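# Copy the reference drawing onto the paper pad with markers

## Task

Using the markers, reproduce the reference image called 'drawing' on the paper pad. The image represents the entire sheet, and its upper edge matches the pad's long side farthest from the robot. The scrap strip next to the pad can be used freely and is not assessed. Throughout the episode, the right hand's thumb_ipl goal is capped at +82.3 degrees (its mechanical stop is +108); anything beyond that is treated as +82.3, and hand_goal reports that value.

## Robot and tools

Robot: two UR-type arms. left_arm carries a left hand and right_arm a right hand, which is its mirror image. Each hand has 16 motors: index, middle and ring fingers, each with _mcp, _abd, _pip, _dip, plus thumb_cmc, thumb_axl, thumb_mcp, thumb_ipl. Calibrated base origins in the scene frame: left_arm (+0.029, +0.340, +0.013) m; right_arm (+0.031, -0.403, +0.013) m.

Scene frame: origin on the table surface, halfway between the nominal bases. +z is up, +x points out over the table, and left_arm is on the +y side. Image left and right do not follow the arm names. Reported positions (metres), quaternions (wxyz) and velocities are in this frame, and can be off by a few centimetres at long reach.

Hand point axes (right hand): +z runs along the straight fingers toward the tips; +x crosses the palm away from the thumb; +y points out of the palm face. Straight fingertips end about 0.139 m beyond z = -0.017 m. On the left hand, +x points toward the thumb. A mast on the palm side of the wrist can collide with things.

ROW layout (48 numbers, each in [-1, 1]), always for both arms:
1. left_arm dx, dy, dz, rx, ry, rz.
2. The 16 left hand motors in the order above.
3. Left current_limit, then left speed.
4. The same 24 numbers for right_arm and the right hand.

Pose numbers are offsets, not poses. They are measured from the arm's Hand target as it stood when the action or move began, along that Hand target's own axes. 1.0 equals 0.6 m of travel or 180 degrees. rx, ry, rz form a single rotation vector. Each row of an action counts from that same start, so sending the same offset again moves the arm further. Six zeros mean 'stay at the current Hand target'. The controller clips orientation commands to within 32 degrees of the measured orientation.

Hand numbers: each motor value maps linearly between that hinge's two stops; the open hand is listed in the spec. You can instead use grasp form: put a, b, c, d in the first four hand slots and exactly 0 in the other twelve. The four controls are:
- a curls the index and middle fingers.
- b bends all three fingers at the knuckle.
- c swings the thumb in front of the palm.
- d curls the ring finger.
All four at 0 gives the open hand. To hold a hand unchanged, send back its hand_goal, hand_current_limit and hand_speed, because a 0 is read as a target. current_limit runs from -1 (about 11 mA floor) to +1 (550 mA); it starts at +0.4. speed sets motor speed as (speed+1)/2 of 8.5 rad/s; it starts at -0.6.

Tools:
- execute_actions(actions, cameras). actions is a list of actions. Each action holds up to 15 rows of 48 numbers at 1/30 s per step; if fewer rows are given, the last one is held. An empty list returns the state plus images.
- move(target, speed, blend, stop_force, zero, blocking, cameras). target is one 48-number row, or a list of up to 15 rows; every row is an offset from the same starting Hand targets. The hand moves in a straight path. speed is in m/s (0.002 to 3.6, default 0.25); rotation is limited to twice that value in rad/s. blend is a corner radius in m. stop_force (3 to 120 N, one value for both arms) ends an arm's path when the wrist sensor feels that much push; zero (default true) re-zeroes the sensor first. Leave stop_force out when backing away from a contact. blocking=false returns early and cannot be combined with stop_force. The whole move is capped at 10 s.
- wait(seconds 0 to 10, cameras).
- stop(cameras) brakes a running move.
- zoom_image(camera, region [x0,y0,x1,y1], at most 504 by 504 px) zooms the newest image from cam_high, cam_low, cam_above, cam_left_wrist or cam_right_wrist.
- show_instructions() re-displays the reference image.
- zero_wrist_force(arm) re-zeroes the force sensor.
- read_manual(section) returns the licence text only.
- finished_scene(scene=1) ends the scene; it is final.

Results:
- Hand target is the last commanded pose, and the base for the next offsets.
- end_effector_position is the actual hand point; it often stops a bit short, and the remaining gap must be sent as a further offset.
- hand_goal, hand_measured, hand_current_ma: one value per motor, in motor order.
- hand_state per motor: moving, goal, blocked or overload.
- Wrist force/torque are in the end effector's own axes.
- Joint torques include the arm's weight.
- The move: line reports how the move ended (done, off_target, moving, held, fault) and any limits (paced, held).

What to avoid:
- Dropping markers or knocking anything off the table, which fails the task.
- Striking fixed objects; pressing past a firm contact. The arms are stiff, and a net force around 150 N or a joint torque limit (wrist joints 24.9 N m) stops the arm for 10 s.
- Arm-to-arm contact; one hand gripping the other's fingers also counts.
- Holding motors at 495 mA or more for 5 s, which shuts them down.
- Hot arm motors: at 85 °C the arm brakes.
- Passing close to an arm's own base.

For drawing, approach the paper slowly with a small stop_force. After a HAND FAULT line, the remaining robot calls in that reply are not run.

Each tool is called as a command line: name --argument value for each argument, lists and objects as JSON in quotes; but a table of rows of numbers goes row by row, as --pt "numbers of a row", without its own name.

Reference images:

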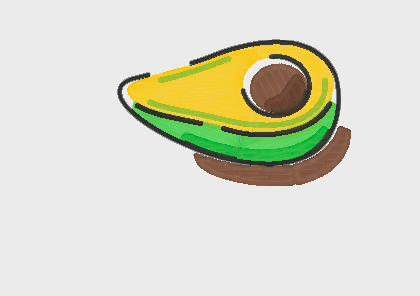

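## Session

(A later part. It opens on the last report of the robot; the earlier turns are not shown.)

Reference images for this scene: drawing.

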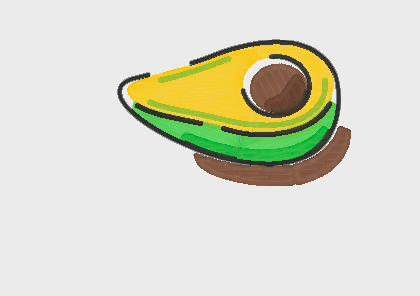

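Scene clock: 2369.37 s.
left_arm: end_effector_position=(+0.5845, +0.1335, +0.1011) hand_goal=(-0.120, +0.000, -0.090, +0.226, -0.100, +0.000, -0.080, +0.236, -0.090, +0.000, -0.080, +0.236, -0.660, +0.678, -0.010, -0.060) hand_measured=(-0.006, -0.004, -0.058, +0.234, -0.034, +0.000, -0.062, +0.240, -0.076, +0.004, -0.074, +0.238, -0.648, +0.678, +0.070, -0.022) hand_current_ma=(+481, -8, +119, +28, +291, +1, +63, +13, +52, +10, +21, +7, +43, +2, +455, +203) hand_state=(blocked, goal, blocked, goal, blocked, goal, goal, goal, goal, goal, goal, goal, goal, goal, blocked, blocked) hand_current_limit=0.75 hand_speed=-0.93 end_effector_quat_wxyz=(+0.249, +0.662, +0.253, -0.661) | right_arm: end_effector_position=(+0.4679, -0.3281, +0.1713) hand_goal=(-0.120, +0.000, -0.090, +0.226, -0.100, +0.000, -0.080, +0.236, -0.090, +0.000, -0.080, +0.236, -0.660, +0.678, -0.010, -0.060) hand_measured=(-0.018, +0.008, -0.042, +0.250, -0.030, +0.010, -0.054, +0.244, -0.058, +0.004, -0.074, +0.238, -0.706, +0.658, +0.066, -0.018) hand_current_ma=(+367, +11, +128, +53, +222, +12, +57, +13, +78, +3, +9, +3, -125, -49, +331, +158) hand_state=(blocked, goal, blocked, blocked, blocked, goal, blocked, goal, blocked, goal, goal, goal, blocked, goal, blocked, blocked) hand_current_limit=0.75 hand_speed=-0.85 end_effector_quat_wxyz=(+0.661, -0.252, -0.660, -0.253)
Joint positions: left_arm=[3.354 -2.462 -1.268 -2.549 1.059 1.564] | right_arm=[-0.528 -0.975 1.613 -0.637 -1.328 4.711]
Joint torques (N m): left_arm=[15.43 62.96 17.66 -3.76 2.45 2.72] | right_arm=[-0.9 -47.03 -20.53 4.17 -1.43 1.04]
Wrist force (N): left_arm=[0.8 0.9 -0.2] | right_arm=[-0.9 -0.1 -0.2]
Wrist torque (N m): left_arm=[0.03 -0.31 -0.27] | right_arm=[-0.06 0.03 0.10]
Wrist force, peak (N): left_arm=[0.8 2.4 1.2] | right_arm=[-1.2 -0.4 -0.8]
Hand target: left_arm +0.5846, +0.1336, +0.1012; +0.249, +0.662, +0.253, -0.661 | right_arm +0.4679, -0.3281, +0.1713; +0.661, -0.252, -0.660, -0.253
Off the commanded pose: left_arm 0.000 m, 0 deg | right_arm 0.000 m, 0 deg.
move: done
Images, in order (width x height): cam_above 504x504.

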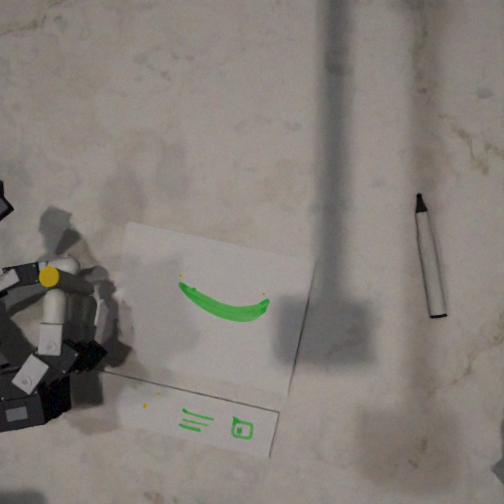

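move --target '[0.0511,0.1244,0.0752,0,0,0,-0.112,0,-0.09,0.225,-0.1,0,-0.08,0.235,-0.09,0,-0.08,0.235,-0.66,0.677,-0.01,-0.06,0.75,-0.93,0,0,0,0,0,0,-0.12,0,-0.09,0.225,-0.1,0,-0.08,0.235,-0.09,0,-0.08,0.235,-0.66,0.677,-0.01,-0.06,0.75,-0.85]' --speed 0.15

move --pt "0.01 0 0 0 0 0 -0.112 0 -0.09 0.225 -0.1 0 -0.08 0.235 -0.09 0 -0.08 0.235 -0.66 0.677 -0.01 -0.06 0.75 -0.93 0 0 0 0 0 0 -0.12 0 -0.09 0.225 -0.1 0 -0.08 0.235 -0.09 0 -0.08 0.235 -0.66 0.677 -0.01 -0.06 0.75 -0.85" --pt "0.01 0.00369 -0.0034 0 0 0 -0.112 0 -0.09 0.225 -0.1 0 -0.08 0.235 -0.09 0 -0.08 0.235 -0.66 0.677 -0.01 -0.06 0.75 -0.93 0 0 0 0 0 0 -0.12 0 -0.09 0.225 -0.1 0 -0.08 0.235 -0.09 0 -0.08 0.235 -0.66 0.677 -0.01 -0.06 0.75 -0.85" --pt "0.00997 0.00995 -0.00145 0 0 0 -0.112 0 -0.09 0.225 -0.1 0 -0.08 0.235 -0.09 0 -0.08 0.235 -0.66 0.677 -0.01 -0.06 0.75 -0.93 0 0 0 0 0 0 -0.12 0 -0.09 0.225 -0.1 0 -0.08 0.235 -0.09 0 -0.08 0.235 -0.66 0.677 -0.01 -0.06 0.75 -0.85" --pt "0.0099 0.02205 0.00488 0 0 0 -0.112 0 -0.09 0.225 -0.1 0 -0.08 0.235 -0.09 0 -0.08 0.235 -0.66 0.677 -0.01 -0.06 0.75 -0.93 0 0 0 0 0 0 -0.12 0 -0.09 0.225 -0.1 0 -0.08 0.235 -0.09 0 -0.08 0.235 -0.66 0.677 -0.01 -0.06 0.75 -0.85" --pt "0.0097 0.04939 0.02454 0 0 0 -0.112 0 -0.09 0.225 -0.1 0 -0.08 0.235 -0.09 0 -0.08 0.235 -0.66 0.677 -0.01 -0.06 0.75 -0.93 0 0 0 0 0 0 -0.12 0 -0.09 0.225 -0.1 0 -0.08 0.235 -0.09 0 -0.08 0.235 -0.66 0.677 -0.01 -0.06 0.75 -0.85" --pt "0.0095 0.0756 0.04087 0 0 0 -0.112 0 -0.09 0.225 -0.1 0 -0.08 0.235 -0.09 0 -0.08 0.235 -0.66 0.677 -0.01 -0.06 0.75 -0.93 0 0 0 0 0 0 -0.12 0 -0.09 0.225 -0.1 0 -0.08 0.235 -0.09 0 -0.08 0.235 -0.66 0.677 -0.01 -0.06 0.75 -0.85" --pt "0.0094 0.08939 0.05113 0 0 0 -0.112 0 -0.09 0.225 -0.1 0 -0.08 0.235 -0.09 0 -0.08 0.235 -0.66 0.677 -0.01 -0.06 0.75 -0.93 0 0 0 0 0 0 -0.12 0 -0.09 0.225 -0.1 0 -0.08 0.235 -0.09 0 -0.08 0.235 -0.66 0.677 -0.01 -0.06 0.75 -0.85" --pt "0.0093 0.10034 0.06046 0 0 0 -0.112 0 -0.09 0.225 -0.1 0 -0.08 0.235 -0.09 0 -0.08 0.235 -0.66 0.677 -0.01 -0.06 0.75 -0.93 0 0 0 0 0 0 -0.12 0 -0.09 0.225 -0.1 0 -0.08 0.235 -0.09 0 -0.08 0.235 -0.66 0.677 -0.01 -0.06 0.75 -0.85" --pt "0.0093 0.10863 0.06975 0 0 0 -0.112 0 -0.09 0.225 -0.1 0 -0.08 0.235 -0.09 0 -0.08 0.235 -0.66 0.677 -0.01 -0.06 0.75 -0.93 0 0 0 0 0 0 -0.12 0 -0.09 0.225 -0.1 0 -0.08 0.235 -0.09 0 -0.08 0.235 -0.66 0.677 -0.01 -0.06 0.75 -0.85" --pt "0.0092 0.11393 0.07927 0 0 0 -0.112 0 -0.09 0.225 -0.1 0 -0.08 0.235 -0.09 0 -0.08 0.235 -0.66 0.677 -0.01 -0.06 0.75 -0.93 0 0 0 0 0 0 -0.12 0 -0.09 0.225 -0.1 0 -0.08 0.235 -0.09 0 -0.08 0.235 -0.66 0.677 -0.01 -0.06 0.75 -0.85" --pt "0.0091 0.11759 0.09007 0 0 0 -0.112 0 -0.09 0.225 -0.1 0 -0.08 0.235 -0.09 0 -0.08 0.235 -0.66 0.677 -0.01 -0.06 0.75 -0.93 0 0 0 0 0 0 -0.12 0 -0.09 0.225 -0.1 0 -0.08 0.235 -0.09 0 -0.08 0.235 -0.66 0.677 -0.01 -0.06 0.75 -0.85" --pt "0.009 0.11931 0.10448 0 0 0 -0.112 0 -0.09 0.225 -0.1 0 -0.08 0.235 -0.09 0 -0.08 0.235 -0.66 0.677 -0.01 -0.06 0.75 -0.93 0 0 0 0 0 0 -0.12 0 -0.09 0.225 -0.1 0 -0.08 0.235 -0.09 0 -0.08 0.235 -0.66 0.677 -0.01 -0.06 0.75 -0.85" --pt "0.009 0.11636 0.11832 0 0 0 -0.112 0 -0.09 0.225 -0.1 0 -0.08 0.235 -0.09 0 -0.08 0.235 -0.66 0.677 -0.01 -0.06 0.75 -0.93 0 0 0 0 0 0 -0.12 0 -0.09 0.225 -0.1 0 -0.08 0.235 -0.09 0 -0.08 0.235 -0.66 0.677 -0.01 -0.06 0.75 -0.85" --pt "0.009 0.10956 0.12991 0 0 0 -0.112 0 -0.09 0.225 -0.1 0 -0.08 0.235 -0.09 0 -0.08 0.235 -0.66 0.677 -0.01 -0.06 0.75 -0.93 0 0 0 0 0 0 -0.12 0 -0.09 0.225 -0.1 0 -0.08 0.235 -0.09 0 -0.08 0.235 -0.66 0.677 -0.01 -0.06 0.75 -0.85" --pt "0.009 0.10218 0.1367 0 0 0 -0.112 0 -0.09 0.225 -0.1 0 -0.08 0.235 -0.09 0 -0.08 0.235 -0.66 0.677 -0.01 -0.06 0.75 -0.93 0 0 0 0 0 0 -0.12 0 -0.09 0.225 -0.1 0 -0.08 0.235 -0.09 0 -0.08 0.235 -0.66 0.677 -0.01 -0.06 0.75 -0.85" --speed 0.035 --blend '[0,0.001,0.002,0.002,0.003,0.003,0.003,0.003,0.003,0.003,0.003,0.003,0.003,0.003,0]'

move --pt "0 -0.00488 -0.00355 0 0 0 -0.112 0 -0.09 0.225 -0.1 0 -0.08 0.235 -0.09 0 -0.08 0.235 -0.66 0.677 -0.01 -0.06 0.75 -0.93 0 0 0 0 0 0 -0.12 0 -0.09 0.225 -0.1 0 -0.08 0.235 -0.09 0 -0.08 0.235 -0.66 0.677 -0.01 -0.06 0.75 -0.85" --pt "0.0001 -0.02006 -0.00748 0 0 0 -0.112 0 -0.09 0.225 -0.1 0 -0.08 0.235 -0.09 0 -0.08 0.235 -0.66 0.677 -0.01 -0.06 0.75 -0.93 0 0 0 0 0 0 -0.12 0 -0.09 0.225 -0.1 0 -0.08 0.235 -0.09 0 -0.08 0.235 -0.66 0.677 -0.01 -0.06 0.75 -0.85" --pt "0.0002 -0.03648 -0.01569 0 0 0 -0.112 0 -0.09 0.225 -0.1 0 -0.08 0.235 -0.09 0 -0.08 0.235 -0.66 0.677 -0.01 -0.06 0.75 -0.93 0 0 0 0 0 0 -0.12 0 -0.09 0.225 -0.1 0 -0.08 0.235 -0.09 0 -0.08 0.235 -0.66 0.677 -0.01 -0.06 0.75 -0.85" --pt "0.0003 -0.05296 -0.02805 0 0 0 -0.112 0 -0.09 0.225 -0.1 0 -0.08 0.235 -0.09 0 -0.08 0.235 -0.66 0.677 -0.01 -0.06 0.75 -0.93 0 0 0 0 0 0 -0.12 0 -0.09 0.225 -0.1 0 -0.08 0.235 -0.09 0 -0.08 0.235 -0.66 0.677 -0.01 -0.06 0.75 -0.85" --pt "0.0005 -0.06568 -0.0444 0 0 0 -0.112 0 -0.09 0.225 -0.1 0 -0.08 0.235 -0.09 0 -0.08 0.235 -0.66 0.677 -0.01 -0.06 0.75 -0.93 0 0 0 0 0 0 -0.12 0 -0.09 0.225 -0.1 0 -0.08 0.235 -0.09 0 -0.08 0.235 -0.66 0.677 -0.01 -0.06 0.75 -0.85" --pt "0.0006 -0.07476 -0.06148 0 0 0 -0.112 0 -0.09 0.225 -0.1 0 -0.08 0.235 -0.09 0 -0.08 0.235 -0.66 0.677 -0.01 -0.06 0.75 -0.93 0 0 0 0 0 0 -0.12 0 -0.09 0.225 -0.1 0 -0.08 0.235 -0.09 0 -0.08 0.235 -0.66 0.677 -0.01 -0.06 0.75 -0.85" --pt "0.0007 -0.08165 -0.07711 0 0 0 -0.112 0 -0.09 0.225 -0.1 0 -0.08 0.235 -0.09 0 -0.08 0.235 -0.66 0.677 -0.01 -0.06 0.75 -0.93 0 0 0 0 0 0 -0.12 0 -0.09 0.225 -0.1 0 -0.08 0.235 -0.09 0 -0.08 0.235 -0.66 0.677 -0.01 -0.06 0.75 -0.85" --pt "0.0008 -0.09079 -0.09834 0 0 0 -0.112 0 -0.09 0.225 -0.1 0 -0.08 0.235 -0.09 0 -0.08 0.235 -0.66 0.677 -0.01 -0.06 0.75 -0.93 0 0 0 0 0 0 -0.12 0 -0.09 0.225 -0.1 0 -0.08 0.235 -0.09 0 -0.08 0.235 -0.66 0.677 -0.01 -0.06 0.75 -0.85" --pt "0.0009 -0.09825 -0.11877 0 0 0 -0.112 0 -0.09 0.225 -0.1 0 -0.08 0.235 -0.09 0 -0.08 0.235 -0.66 0.677 -0.01 -0.06 0.75 -0.93 0 0 0 0 0 0 -0.12 0 -0.09 0.225 -0.1 0 -0.08 0.235 -0.09 0 -0.08 0.235 -0.66 0.677 -0.01 -0.06 0.75 -0.85" --pt "0.001 -0.10176 -0.13073 0 0 0 -0.112 0 -0.09 0.225 -0.1 0 -0.08 0.235 -0.09 0 -0.08 0.235 -0.66 0.677 -0.01 -0.06 0.75 -0.93 0 0 0 0 0 0 -0.12 0 -0.09 0.225 -0.1 0 -0.08 0.235 -0.09 0 -0.08 0.235 -0.66 0.677 -0.01 -0.06 0.75 -0.85" --pt "0.001 -0.10218 -0.1367 0 0 0 -0.112 0 -0.09 0.225 -0.1 0 -0.08 0.235 -0.09 0 -0.08 0.235 -0.66 0.677 -0.01 -0.06 0.75 -0.93 0 0 0 0 0 0 -0.12 0 -0.09 0.225 -0.1 0 -0.08 0.235 -0.09 0 -0.08 0.235 -0.66 0.677 -0.01 -0.06 0.75 -0.85" --pt "-0.008 -0.10218 -0.1367 0 0 0 -0.112 0 -0.09 0.225 -0.1 0 -0.08 0.235 -0.09 0 -0.08 0.235 -0.66 0.677 -0.01 -0.06 0.75 -0.93 0 0 0 0 0 0 -0.12 0 -0.09 0.225 -0.1 0 -0.08 0.235 -0.09 0 -0.08 0.235 -0.66 0.677 -0.01 -0.06 0.75 -0.85" --speed 0.035 --blend '[0.001,0.003,0.003,0.003,0.003,0.003,0.003,0.003,0.003,0.002,0.001,0]'

move --pt "-0.0006 0.0637 0.06693 0 0 0 -0.112 0 -0.09 0.225 -0.1 0 -0.08 0.235 -0.09 0 -0.08 0.235 -0.66 0.677 -0.01 -0.06 0.75 -0.93 0 0 0 0 0 0 -0.12 0 -0.09 0.225 -0.1 0 -0.08 0.235 -0.09 0 -0.08 0.235 -0.66 0.677 -0.01 -0.06 0.75 -0.85" --pt "0.0084 0.0637 0.06693 0 0 0 -0.112 0 -0.09 0.225 -0.1 0 -0.08 0.235 -0.09 0 -0.08 0.235 -0.66 0.677 -0.01 -0.06 0.75 -0.93 0 0 0 0 0 0 -0.12 0 -0.09 0.225 -0.1 0 -0.08 0.235 -0.09 0 -0.08 0.235 -0.66 0.677 -0.01 -0.06 0.75 -0.85" --pt "0.0084 0.07799 0.06087 0 0 0 -0.112 0 -0.09 0.225 -0.1 0 -0.08 0.235 -0.09 0 -0.08 0.235 -0.66 0.677 -0.01 -0.06 0.75 -0.93 0 0 0 0 0 0 -0.12 0 -0.09 0.225 -0.1 0 -0.08 0.235 -0.09 0 -0.08 0.235 -0.66 0.677 -0.01 -0.06 0.75 -0.85" --pt "0.0083 0.09335 0.06274 0 0 0 -0.112 0 -0.09 0.225 -0.1 0 -0.08 0.235 -0.09 0 -0.08 0.235 -0.66 0.677 -0.01 -0.06 0.75 -0.93 0 0 0 0 0 0 -0.12 0 -0.09 0.225 -0.1 0 -0.08 0.235 -0.09 0 -0.08 0.235 -0.66 0.677 -0.01 -0.06 0.75 -0.85" --pt "0.0083 0.10568 0.07205 0 0 0 -0.112 0 -0.09 0.225 -0.1 0 -0.08 0.235 -0.09 0 -0.08 0.235 -0.66 0.677 -0.01 -0.06 0.75 -0.93 0 0 0 0 0 0 -0.12 0 -0.09 0.225 -0.1 0 -0.08 0.235 -0.09 0 -0.08 0.235 -0.66 0.677 -0.01 -0.06 0.75 -0.85" --pt "0.0082 0.11167 0.08628 0 0 0 -0.112 0 -0.09 0.225 -0.1 0 -0.08 0.235 -0.09 0 -0.08 0.235 -0.66 0.677 -0.01 -0.06 0.75 -0.93 0 0 0 0 0 0 -0.12 0 -0.09 0.225 -0.1 0 -0.08 0.235 -0.09 0 -0.08 0.235 -0.66 0.677 -0.01 -0.06 0.75 -0.85" --pt "0.0081 0.10971 0.10163 0 0 0 -0.112 0 -0.09 0.225 -0.1 0 -0.08 0.235 -0.09 0 -0.08 0.235 -0.66 0.677 -0.01 -0.06 0.75 -0.93 0 0 0 0 0 0 -0.12 0 -0.09 0.225 -0.1 0 -0.08 0.235 -0.09 0 -0.08 0.235 -0.66 0.677 -0.01 -0.06 0.75 -0.85" --pt "0.0081 0.10034 0.11399 0 0 0 -0.112 0 -0.09 0.225 -0.1 0 -0.08 0.235 -0.09 0 -0.08 0.235 -0.66 0.677 -0.01 -0.06 0.75 -0.93 0 0 0 0 0 0 -0.12 0 -0.09 0.225 -0.1 0 -0.08 0.235 -0.09 0 -0.08 0.235 -0.66 0.677 -0.01 -0.06 0.75 -0.85" --pt "0.0081 0.08605 0.12005 0 0 0 -0.112 0 -0.09 0.225 -0.1 0 -0.08 0.235 -0.09 0 -0.08 0.235 -0.66 0.677 -0.01 -0.06 0.75 -0.93 0 0 0 0 0 0 -0.12 0 -0.09 0.225 -0.1 0 -0.08 0.235 -0.09 0 -0.08 0.235 -0.66 0.677 -0.01 -0.06 0.75 -0.85" --pt "0.0082 0.07069 0.11818 0 0 0 -0.112 0 -0.09 0.225 -0.1 0 -0.08 0.235 -0.09 0 -0.08 0.235 -0.66 0.677 -0.01 -0.06 0.75 -0.93 0 0 0 0 0 0 -0.12 0 -0.09 0.225 -0.1 0 -0.08 0.235 -0.09 0 -0.08 0.235 -0.66 0.677 -0.01 -0.06 0.75 -0.85" --pt "0.0083 0.05836 0.10887 0 0 0 -0.112 0 -0.09 0.225 -0.1 0 -0.08 0.235 -0.09 0 -0.08 0.235 -0.66 0.677 -0.01 -0.06 0.75 -0.93 0 0 0 0 0 0 -0.12 0 -0.09 0.225 -0.1 0 -0.08 0.235 -0.09 0 -0.08 0.235 -0.66 0.677 -0.01 -0.06 0.75 -0.85" --pt "0.0083 0.05237 0.09464 0 0 0 -0.112 0 -0.09 0.225 -0.1 0 -0.08 0.235 -0.09 0 -0.08 0.235 -0.66 0.677 -0.01 -0.06 0.75 -0.93 0 0 0 0 0 0 -0.12 0 -0.09 0.225 -0.1 0 -0.08 0.235 -0.09 0 -0.08 0.235 -0.66 0.677 -0.01 -0.06 0.75 -0.85" --pt "0.0084 0.05433 0.07929 0 0 0 -0.112 0 -0.09 0.225 -0.1 0 -0.08 0.235 -0.09 0 -0.08 0.235 -0.66 0.677 -0.01 -0.06 0.75 -0.93 0 0 0 0 0 0 -0.12 0 -0.09 0.225 -0.1 0 -0.08 0.235 -0.09 0 -0.08 0.235 -0.66 0.677 -0.01 -0.06 0.75 -0.85" --pt "0.0084 0.0637 0.06693 0 0 0 -0.112 0 -0.09 0.225 -0.1 0 -0.08 0.235 -0.09 0 -0.08 0.235 -0.66 0.677 -0.01 -0.06 0.75 -0.93 0 0 0 0 0 0 -0.12 0 -0.09 0.225 -0.1 0 -0.08 0.235 -0.09 0 -0.08 0.235 -0.66 0.677 -0.01 -0.06 0.75 -0.85" --pt "-0.0006 0.0637 0.06693 0 0 0 -0.112 0 -0.09 0.225 -0.1 0 -0.08 0.235 -0.09 0 -0.08 0.235 -0.66 0.677 -0.01 -0.06 0.75 -0.93 0 0 0 0 0 0 -0.12 0 -0.09 0.225 -0.1 0 -0.08 0.235 -0.09 0 -0.08 0.235 -0.66 0.677 -0.01 -0.06 0.75 -0.85" --speed '[0.1,0.03,0.035,0.035,0.035,0.035,0.035,0.035,0.035,0.035,0.035,0.035,0.035,0.035,0.05]' --blend '[0,0,0.002,0.002,0.002,0.002,0.002,0.002,0.002,0.002,0.002,0.002,0.002,0.001,0]'

move --target '[-0.04,-0.15,-0.1332,0,0,0,-0.112,0,-0.09,0.225,-0.1,0,-0.08,0.235,-0.09,0,-0.08,0.235,-0.66,0.677,-0.01,-0.06,0.75,-0.93,0,0,0,0,0,0,-0.12,0,-0.09,0.225,-0.1,0,-0.08,0.235,-0.09,0,-0.08,0.235,-0.66,0.677,-0.01,-0.06,0.75,-0.85]' --speed 0.25 --cameras '["cam_above"]'

zoom_image --camera "cam_above" --region '[165, 240, 285, 360]'

Scene clock: 2619.57 s.
left_arm: end_effector_position=(+0.6003, +0.0480, +0.0700) hand_goal=(-0.112, +0.000, -0.090, +0.226, -0.100, +0.000, -0.080, +0.236, -0.090, +0.000, -0.080, +0.236, -0.660, +0.678, -0.010, -0.060) hand_measured=(-0.006, -0.002, -0.058, +0.234, -0.034, +0.000, -0.062, +0.240, -0.076, +0.004, -0.074, +0.238, -0.648, +0.678, +0.070, -0.022) hand_current_ma=(+481, -7, +119, +28, +291, +2, +63, +13, +52, +10, +21, +7, +43, +2, +455, +203) hand_state=(blocked, goal, blocked, goal, blocked, goal, goal, goal, goal, goal, goal, goal, goal, goal, blocked, blocked) hand_current_limit=0.75 hand_speed=-0.93 end_effector_quat_wxyz=(+0.249, +0.662, +0.253, -0.661) | right_arm: end_effector_position=(+0.4679, -0.3281, +0.1713) hand_goal=(-0.120, +0.000, -0.090, +0.226, -0.100, +0.000, -0.080, +0.236, -0.090, +0.000, -0.080, +0.236, -0.660, +0.678, -0.010, -0.060) hand_measured=(-0.018, +0.008, -0.042, +0.250, -0.030, +0.010, -0.054, +0.244, -0.058, +0.004, -0.074, +0.238, -0.706, +0.658, +0.066, -0.018) hand_current_ma=(+367, +11, +128, +53, +222, +12, +57, +13, +78, +3, +9, +3, -125, -49, +331, +158) hand_state=(blocked, goal, blocked, blocked, blocked, goal, blocked, goal, blocked, goal, goal, goal, blocked, goal, blocked, blocked) hand_current_limit=0.75 hand_speed=-0.85 end_effector_quat_wxyz=(+0.661, -0.252, -0.660, -0.253)
Joint positions: left_arm=[3.224 -2.547 -1.189 -2.543 0.929 1.563] | right_arm=[-0.528 -0.975 1.613 -0.637 -1.328 4.711]
Joint torques (N m): left_arm=[-12.52 48.07 22.56 -3.63 -2.35 -0.64] | right_arm=[-1 -46.96 -20.91 4.15 -1.46 1.08]
Wrist force (N): left_arm=[0.9 1.0 0.0] | right_arm=[-0.8 -0.4 -0.5]
Wrist torque (N m): left_arm=[0.03 -0.33 -0.24] | right_arm=[-0.08 0.02 0.10]
Wrist force, peak (N): left_arm=[1.3 2.1 0.7] | right_arm=[-1.3 -0.4 -1.0]
Hand target: left_arm +0.6003, +0.0480, +0.0700; +0.249, +0.662, +0.253, -0.661 | right_arm +0.4679, -0.3281, +0.1713; +0.661, -0.252, -0.660, -0.253
Off the commanded pose: left_arm 0.000 m, 0 deg | right_arm 0.000 m, 0 deg.
move: done

Scene clock: 2624.17 s.
left_arm: end_effector_position=(+0.5797, -0.0523, +0.0640) hand_goal=(-0.112, +0.000, -0.090, +0.226, -0.100, +0.000, -0.080, +0.236, -0.090, +0.000, -0.080, +0.236, -0.660, +0.678, -0.010, -0.060) hand_measured=(-0.022, -0.008, -0.058, +0.234, -0.042, -0.004, -0.062, +0.240, -0.078, +0.000, -0.074, +0.238, -0.652, +0.678, +0.080, -0.020) hand_current_ma=(+417, -23, +119, +28, +250, -13, +63, +13, +42, +1, +21, +7, +27, +2, +481, +214) hand_state=(blocked, goal, blocked, goal, blocked, goal, goal, goal, goal, goal, goal, goal, goal, goal, blocked, blocked) hand_current_limit=0.75 hand_speed=-0.93 end_effector_quat_wxyz=(+0.249, +0.662, +0.253, -0.661) | right_arm: end_effector_position=(+0.4679, -0.3281, +0.1713) hand_goal=(-0.120, +0.000, -0.090, +0.226, -0.100, +0.000, -0.080, +0.236, -0.090, +0.000, -0.080, +0.236, -0.660, +0.678, -0.010, -0.060) hand_measured=(-0.018, +0.008, -0.042, +0.250, -0.030, +0.010, -0.054, +0.244, -0.058, +0.004, -0.074, +0.238, -0.706, +0.658, +0.066, -0.018) hand_current_ma=(+367, +11, +128, +53, +222, +12, +57, +13, +78, +3, +9, +3, -125, -49, +331, +158) hand_state=(blocked, goal, blocked, blocked, blocked, goal, blocked, goal, blocked, goal, goal, goal, blocked, goal, blocked, blocked) hand_current_limit=0.75 hand_speed=-0.85 end_effector_quat_wxyz=(+0.661, -0.252, -0.660, -0.253)
Joint positions: left_arm=[3.076 -2.552 -1.198 -2.529 0.781 1.562] | right_arm=[-0.528 -0.975 1.613 -0.637 -1.328 4.711]
Joint torques (N m): left_arm=[-6.22 63.11 7.6 1.29 -2.27 -2.43] | right_arm=[-0.41 -46.22 -21.17 4.11 -1.5 0.92]
Wrist force (N): left_arm=[-1.8 1.2 -0.3] | right_arm=[-0.7 -0.1 -0.5]
Wrist torque (N m): left_arm=[0.01 -0.24 -0.09] | right_arm=[-0.02 0.03 0.11]
Wrist force, peak (N): left_arm=[-3.3 0.4 -0.5] | right_arm=[-1.1 -0.7 -0.6]
Hand target: left_arm +0.5796, -0.0523, +0.0640; +0.249, +0.662, +0.253, -0.661 | right_arm +0.4679, -0.3281, +0.1713; +0.661, -0.252, -0.660, -0.253
Off the commanded pose: left_arm 0.000 m, 0 deg | right_arm 0.000 m, 0 deg.
move: done

Scene clock: 2627.77 s.
left_arm: end_effector_position=(+0.6003, +0.0480, +0.0693) hand_goal=(-0.112, +0.000, -0.090, +0.226, -0.100, +0.000, -0.080, +0.236, -0.090, +0.000, -0.080, +0.236, -0.660, +0.678, -0.010, -0.060) hand_measured=(-0.022, -0.002, -0.056, +0.236, -0.044, +0.000, -0.062, +0.240, -0.078, +0.006, -0.078, +0.238, -0.650, +0.678, +0.080, -0.020) hand_current_ma=(+417, -7, +128, +36, +250, +0, +63, +13, +40, +14, +8, +4, +37, +2, +481, +214) hand_state=(blocked, goal, blocked, goal, blocked, goal, goal, goal, goal, goal, goal, goal, goal, goal, blocked, blocked) hand_current_limit=0.75 hand_speed=-0.93 end_effector_quat_wxyz=(+0.249, +0.662, +0.253, -0.661) | right_arm: end_effector_position=(+0.4679, -0.3281, +0.1713) hand_goal=(-0.120, +0.000, -0.090, +0.226, -0.100, +0.000, -0.080, +0.236, -0.090, +0.000, -0.080, +0.236, -0.660, +0.678, -0.010, -0.060) hand_measured=(-0.018, +0.008, -0.042, +0.250, -0.030, +0.010, -0.054, +0.244, -0.058, +0.004, -0.074, +0.238, -0.706, +0.658, +0.066, -0.018) hand_current_ma=(+367, +11, +128, +53, +222, +12, +57, +13, +78, +3, +9, +3, -125, -49, +331, +158) hand_state=(blocked, goal, blocked, blocked, blocked, goal, blocked, goal, blocked, goal, goal, goal, blocked, goal, blocked, blocked) hand_current_limit=0.75 hand_speed=-0.85 end_effector_quat_wxyz=(+0.661, -0.252, -0.660, -0.253)
Joint positions: left_arm=[3.224 -2.548 -1.189 -2.542 0.929 1.563] | right_arm=[-0.528 -0.975 1.613 -0.637 -1.328 4.711]
Joint torques (N m): left_arm=[15.97 65.16 21.84 -3.39 2.37 2.79] | right_arm=[0.38 -46.1 -21.06 4.17 -1.47 0.92]
Wrist force (N): left_arm=[0.9 1.0 -0.1] | right_arm=[-1.0 -0.2 -0.6]
Wrist torque (N m): left_arm=[0.04 -0.34 -0.28] | right_arm=[-0.03 0.05 0.09]
Wrist force, peak (N): left_arm=[-1.8 2.1 0.5] | right_arm=[-1.3 -0.2 -0.7]
Hand target: left_arm +0.6003, +0.0480, +0.0694; +0.249, +0.662, +0.253, -0.661 | right_arm +0.4679, -0.3281, +0.1713; +0.661, -0.252, -0.660, -0.253
Off the commanded pose: left_arm 0.000 m, 0 deg | right_arm 0.000 m, 0 deg.
move: done; blend cut to 0.0018 m at target 10

Scene clock: 2632.67 s.
left_arm: end_effector_position=(+0.5956, -0.0073, +0.0693) hand_goal=(-0.112, +0.000, -0.090, +0.226, -0.100, +0.000, -0.080, +0.236, -0.090, +0.000, -0.080, +0.236, -0.660, +0.678, -0.010, -0.060) hand_measured=(-0.024, -0.002, -0.056, +0.236, -0.044, +0.000, -0.062, +0.240, -0.080, +0.006, -0.078, +0.238, -0.650, +0.678, +0.080, -0.020) hand_current_ma=(+409, -7, +130, +36, +246, +0, +63, +13, +40, +15, +8, +4, +37, +2, +481, +215) hand_state=(blocked, goal, blocked, goal, blocked, goal, goal, goal, goal, goal, goal, goal, goal, goal, blocked, blocked) hand_current_limit=0.75 hand_speed=-0.93 end_effector_quat_wxyz=(+0.249, +0.662, +0.253, -0.661) | right_arm: end_effector_position=(+0.4679, -0.3281, +0.1713) hand_goal=(-0.120, +0.000, -0.090, +0.226, -0.100, +0.000, -0.080, +0.236, -0.090, +0.000, -0.080, +0.236, -0.660, +0.678, -0.010, -0.060) hand_measured=(-0.018, +0.008, -0.042, +0.250, -0.030, +0.010, -0.054, +0.244, -0.058, +0.004, -0.074, +0.238, -0.706, +0.658, +0.066, -0.018) hand_current_ma=(+367, +11, +128, +53, +222, +12, +57, +13, +78, +3, +9, +3, -125, -49, +331, +158) hand_state=(blocked, goal, blocked, blocked, blocked, goal, blocked, goal, blocked, goal, goal, goal, blocked, goal, blocked, blocked) hand_current_limit=0.75 hand_speed=-0.85 end_effector_quat_wxyz=(+0.661, -0.252, -0.660, -0.253)
Joint positions: left_arm=[3.143 -2.556 -1.173 -2.55 0.848 1.563] | right_arm=[-0.528 -0.975 1.613 -0.637 -1.328 4.711]
Joint torques (N m): left_arm=[15.37 66.02 22.09 -3.46 2.31 0.87] | right_arm=[0.89 -45.91 -21.15 4.1 -1.45 0.81]
Wrist force (N): left_arm=[0.5 0.9 0.0] | right_arm=[-1.1 -0.1 -0.4]
Wrist torque (N m): left_arm=[0.02 -0.27 -0.24] | right_arm=[-0.05 0.06 0.07]
Wrist force, peak (N): left_arm=[-3.3 0.5 -0.6] | right_arm=[-1.4 -0.4 -0.1]
Hand target: left_arm +0.5956, -0.0073, +0.0694; +0.249, +0.662, +0.253, -0.661 | right_arm +0.4679, -0.3281, +0.1713; +0.661, -0.252, -0.660, -0.253
Off the commanded pose: left_arm 0.000 m, 0 deg | right_arm 0.000 m, 0 deg.
move: done

Scene clock: 2633.70 s.
left_arm: end_effector_position=(+0.5957, +0.1128, +0.0941) hand_goal=(-0.112, +0.000, -0.090, +0.226, -0.100, +0.000, -0.080, +0.236, -0.090, +0.000, -0.080, +0.236, -0.660, +0.678, -0.010, -0.060) hand_measured=(-0.024, -0.002, -0.056, +0.236, -0.044, +0.000, -0.062, +0.240, -0.080, +0.006, -0.078, +0.238, -0.650, +0.678, +0.080, -0.020) hand_current_ma=(+409, -7, +130, +36, +246, +0, +63, +13, +40, +15, +8, +4, +37, +2, +481, +215) hand_state=(blocked, goal, blocked, goal, blocked, goal, goal, goal, goal, goal, goal, goal, goal, goal, blocked, blocked) hand_current_limit=0.75 hand_speed=-0.93 end_effector_quat_wxyz=(+0.249, +0.662, +0.253, -0.661) | right_arm: end_effector_position=(+0.4679, -0.3281, +0.1713) hand_goal=(-0.120, +0.000, -0.090, +0.226, -0.100, +0.000, -0.080, +0.236, -0.090, +0.000, -0.080, +0.236, -0.660, +0.678, -0.010, -0.060) hand_measured=(-0.018, +0.008, -0.042, +0.250, -0.030, +0.010, -0.054, +0.244, -0.058, +0.004, -0.074, +0.238, -0.706, +0.658, +0.066, -0.018) hand_current_ma=(+367, +11, +128, +53, +222, +12, +57, +13, +78, +3, +9, +3, -125, -49, +331, +158) hand_state=(blocked, goal, blocked, blocked, blocked, goal, blocked, goal, blocked, goal, goal, goal, blocked, goal, blocked, blocked) hand_current_limit=0.75 hand_speed=-0.85 end_effector_quat_wxyz=(+0.661, -0.252, -0.660, -0.253)
Joint positions: left_arm=[3.321 -2.495 -1.223 -2.562 1.025 1.564] | right_arm=[-0.528 -0.975 1.613 -0.637 -1.328 4.711]
Joint torques (N m): left_arm=[15.95 64.46 8.99 -3.71 2.22 2.72] | right_arm=[0.46 -45.77 -20.93 4.11 -1.46 0.82]
Wrist force (N): left_arm=[0.5 1.1 0.1] | right_arm=[-0.8 -0.5 -0.7]
Wrist torque (N m): left_arm=[0.04 -0.28 -0.30] | right_arm=[-0.06 0.04 0.09]
Wrist force, peak (N): left_arm=[0.9 2.3 1.1] | right_arm=[-1.1 -0.2 -0.9]
Hand target: left_arm +0.5957, +0.1129, +0.0941; +0.249, +0.662, +0.253, -0.661 | right_arm +0.4679, -0.3281, +0.1713; +0.661, -0.252, -0.660, -0.253
Off the commanded pose: left_arm 0.000 m, 0 deg | right_arm 0.000 m, 0 deg.
move: done
Images, in order (width x height): cam_above 504x504.

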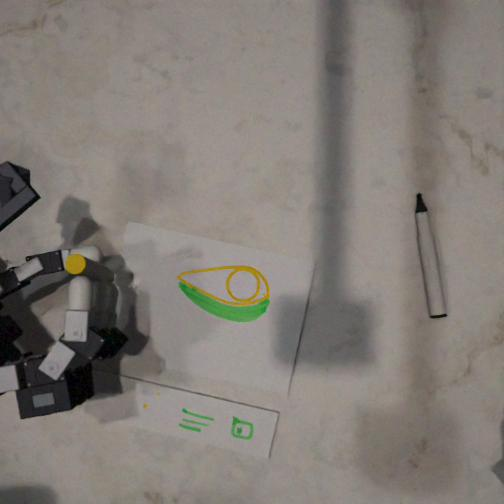

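Scaled by 4.200 from the camera's 504x504 image, which has a finer 720x720 frame.

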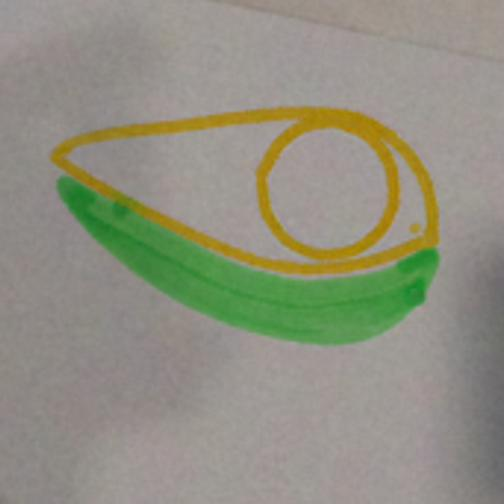

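zoom_image --camera "cam_above" --region '[215, 255, 275, 315]'

zoom_image --camera "cam_above" --region '[170, 255, 230, 315]'

Scaled by 8.400 from the camera's 504x504 image, which has a finer 720x720 frame.

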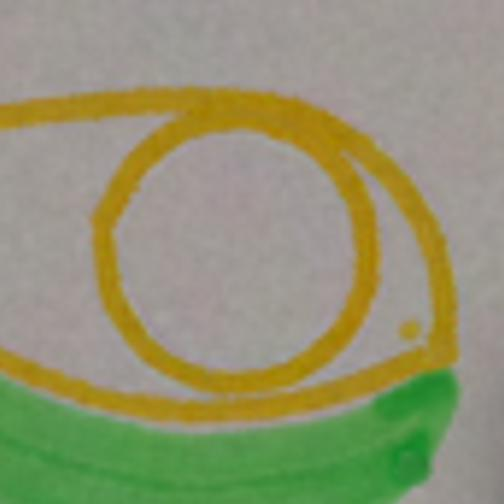

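Scaled by 8.400 from the camera's 504x504 image, which has a finer 720x720 frame.

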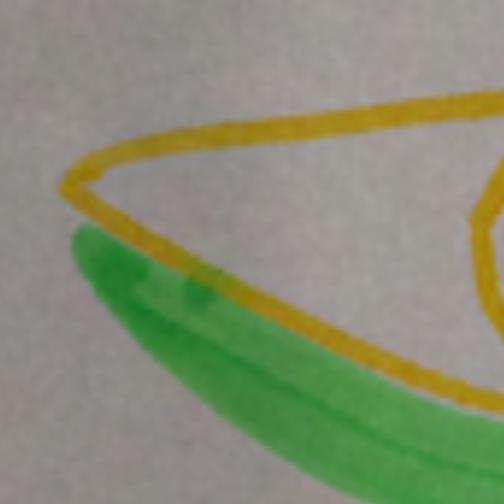

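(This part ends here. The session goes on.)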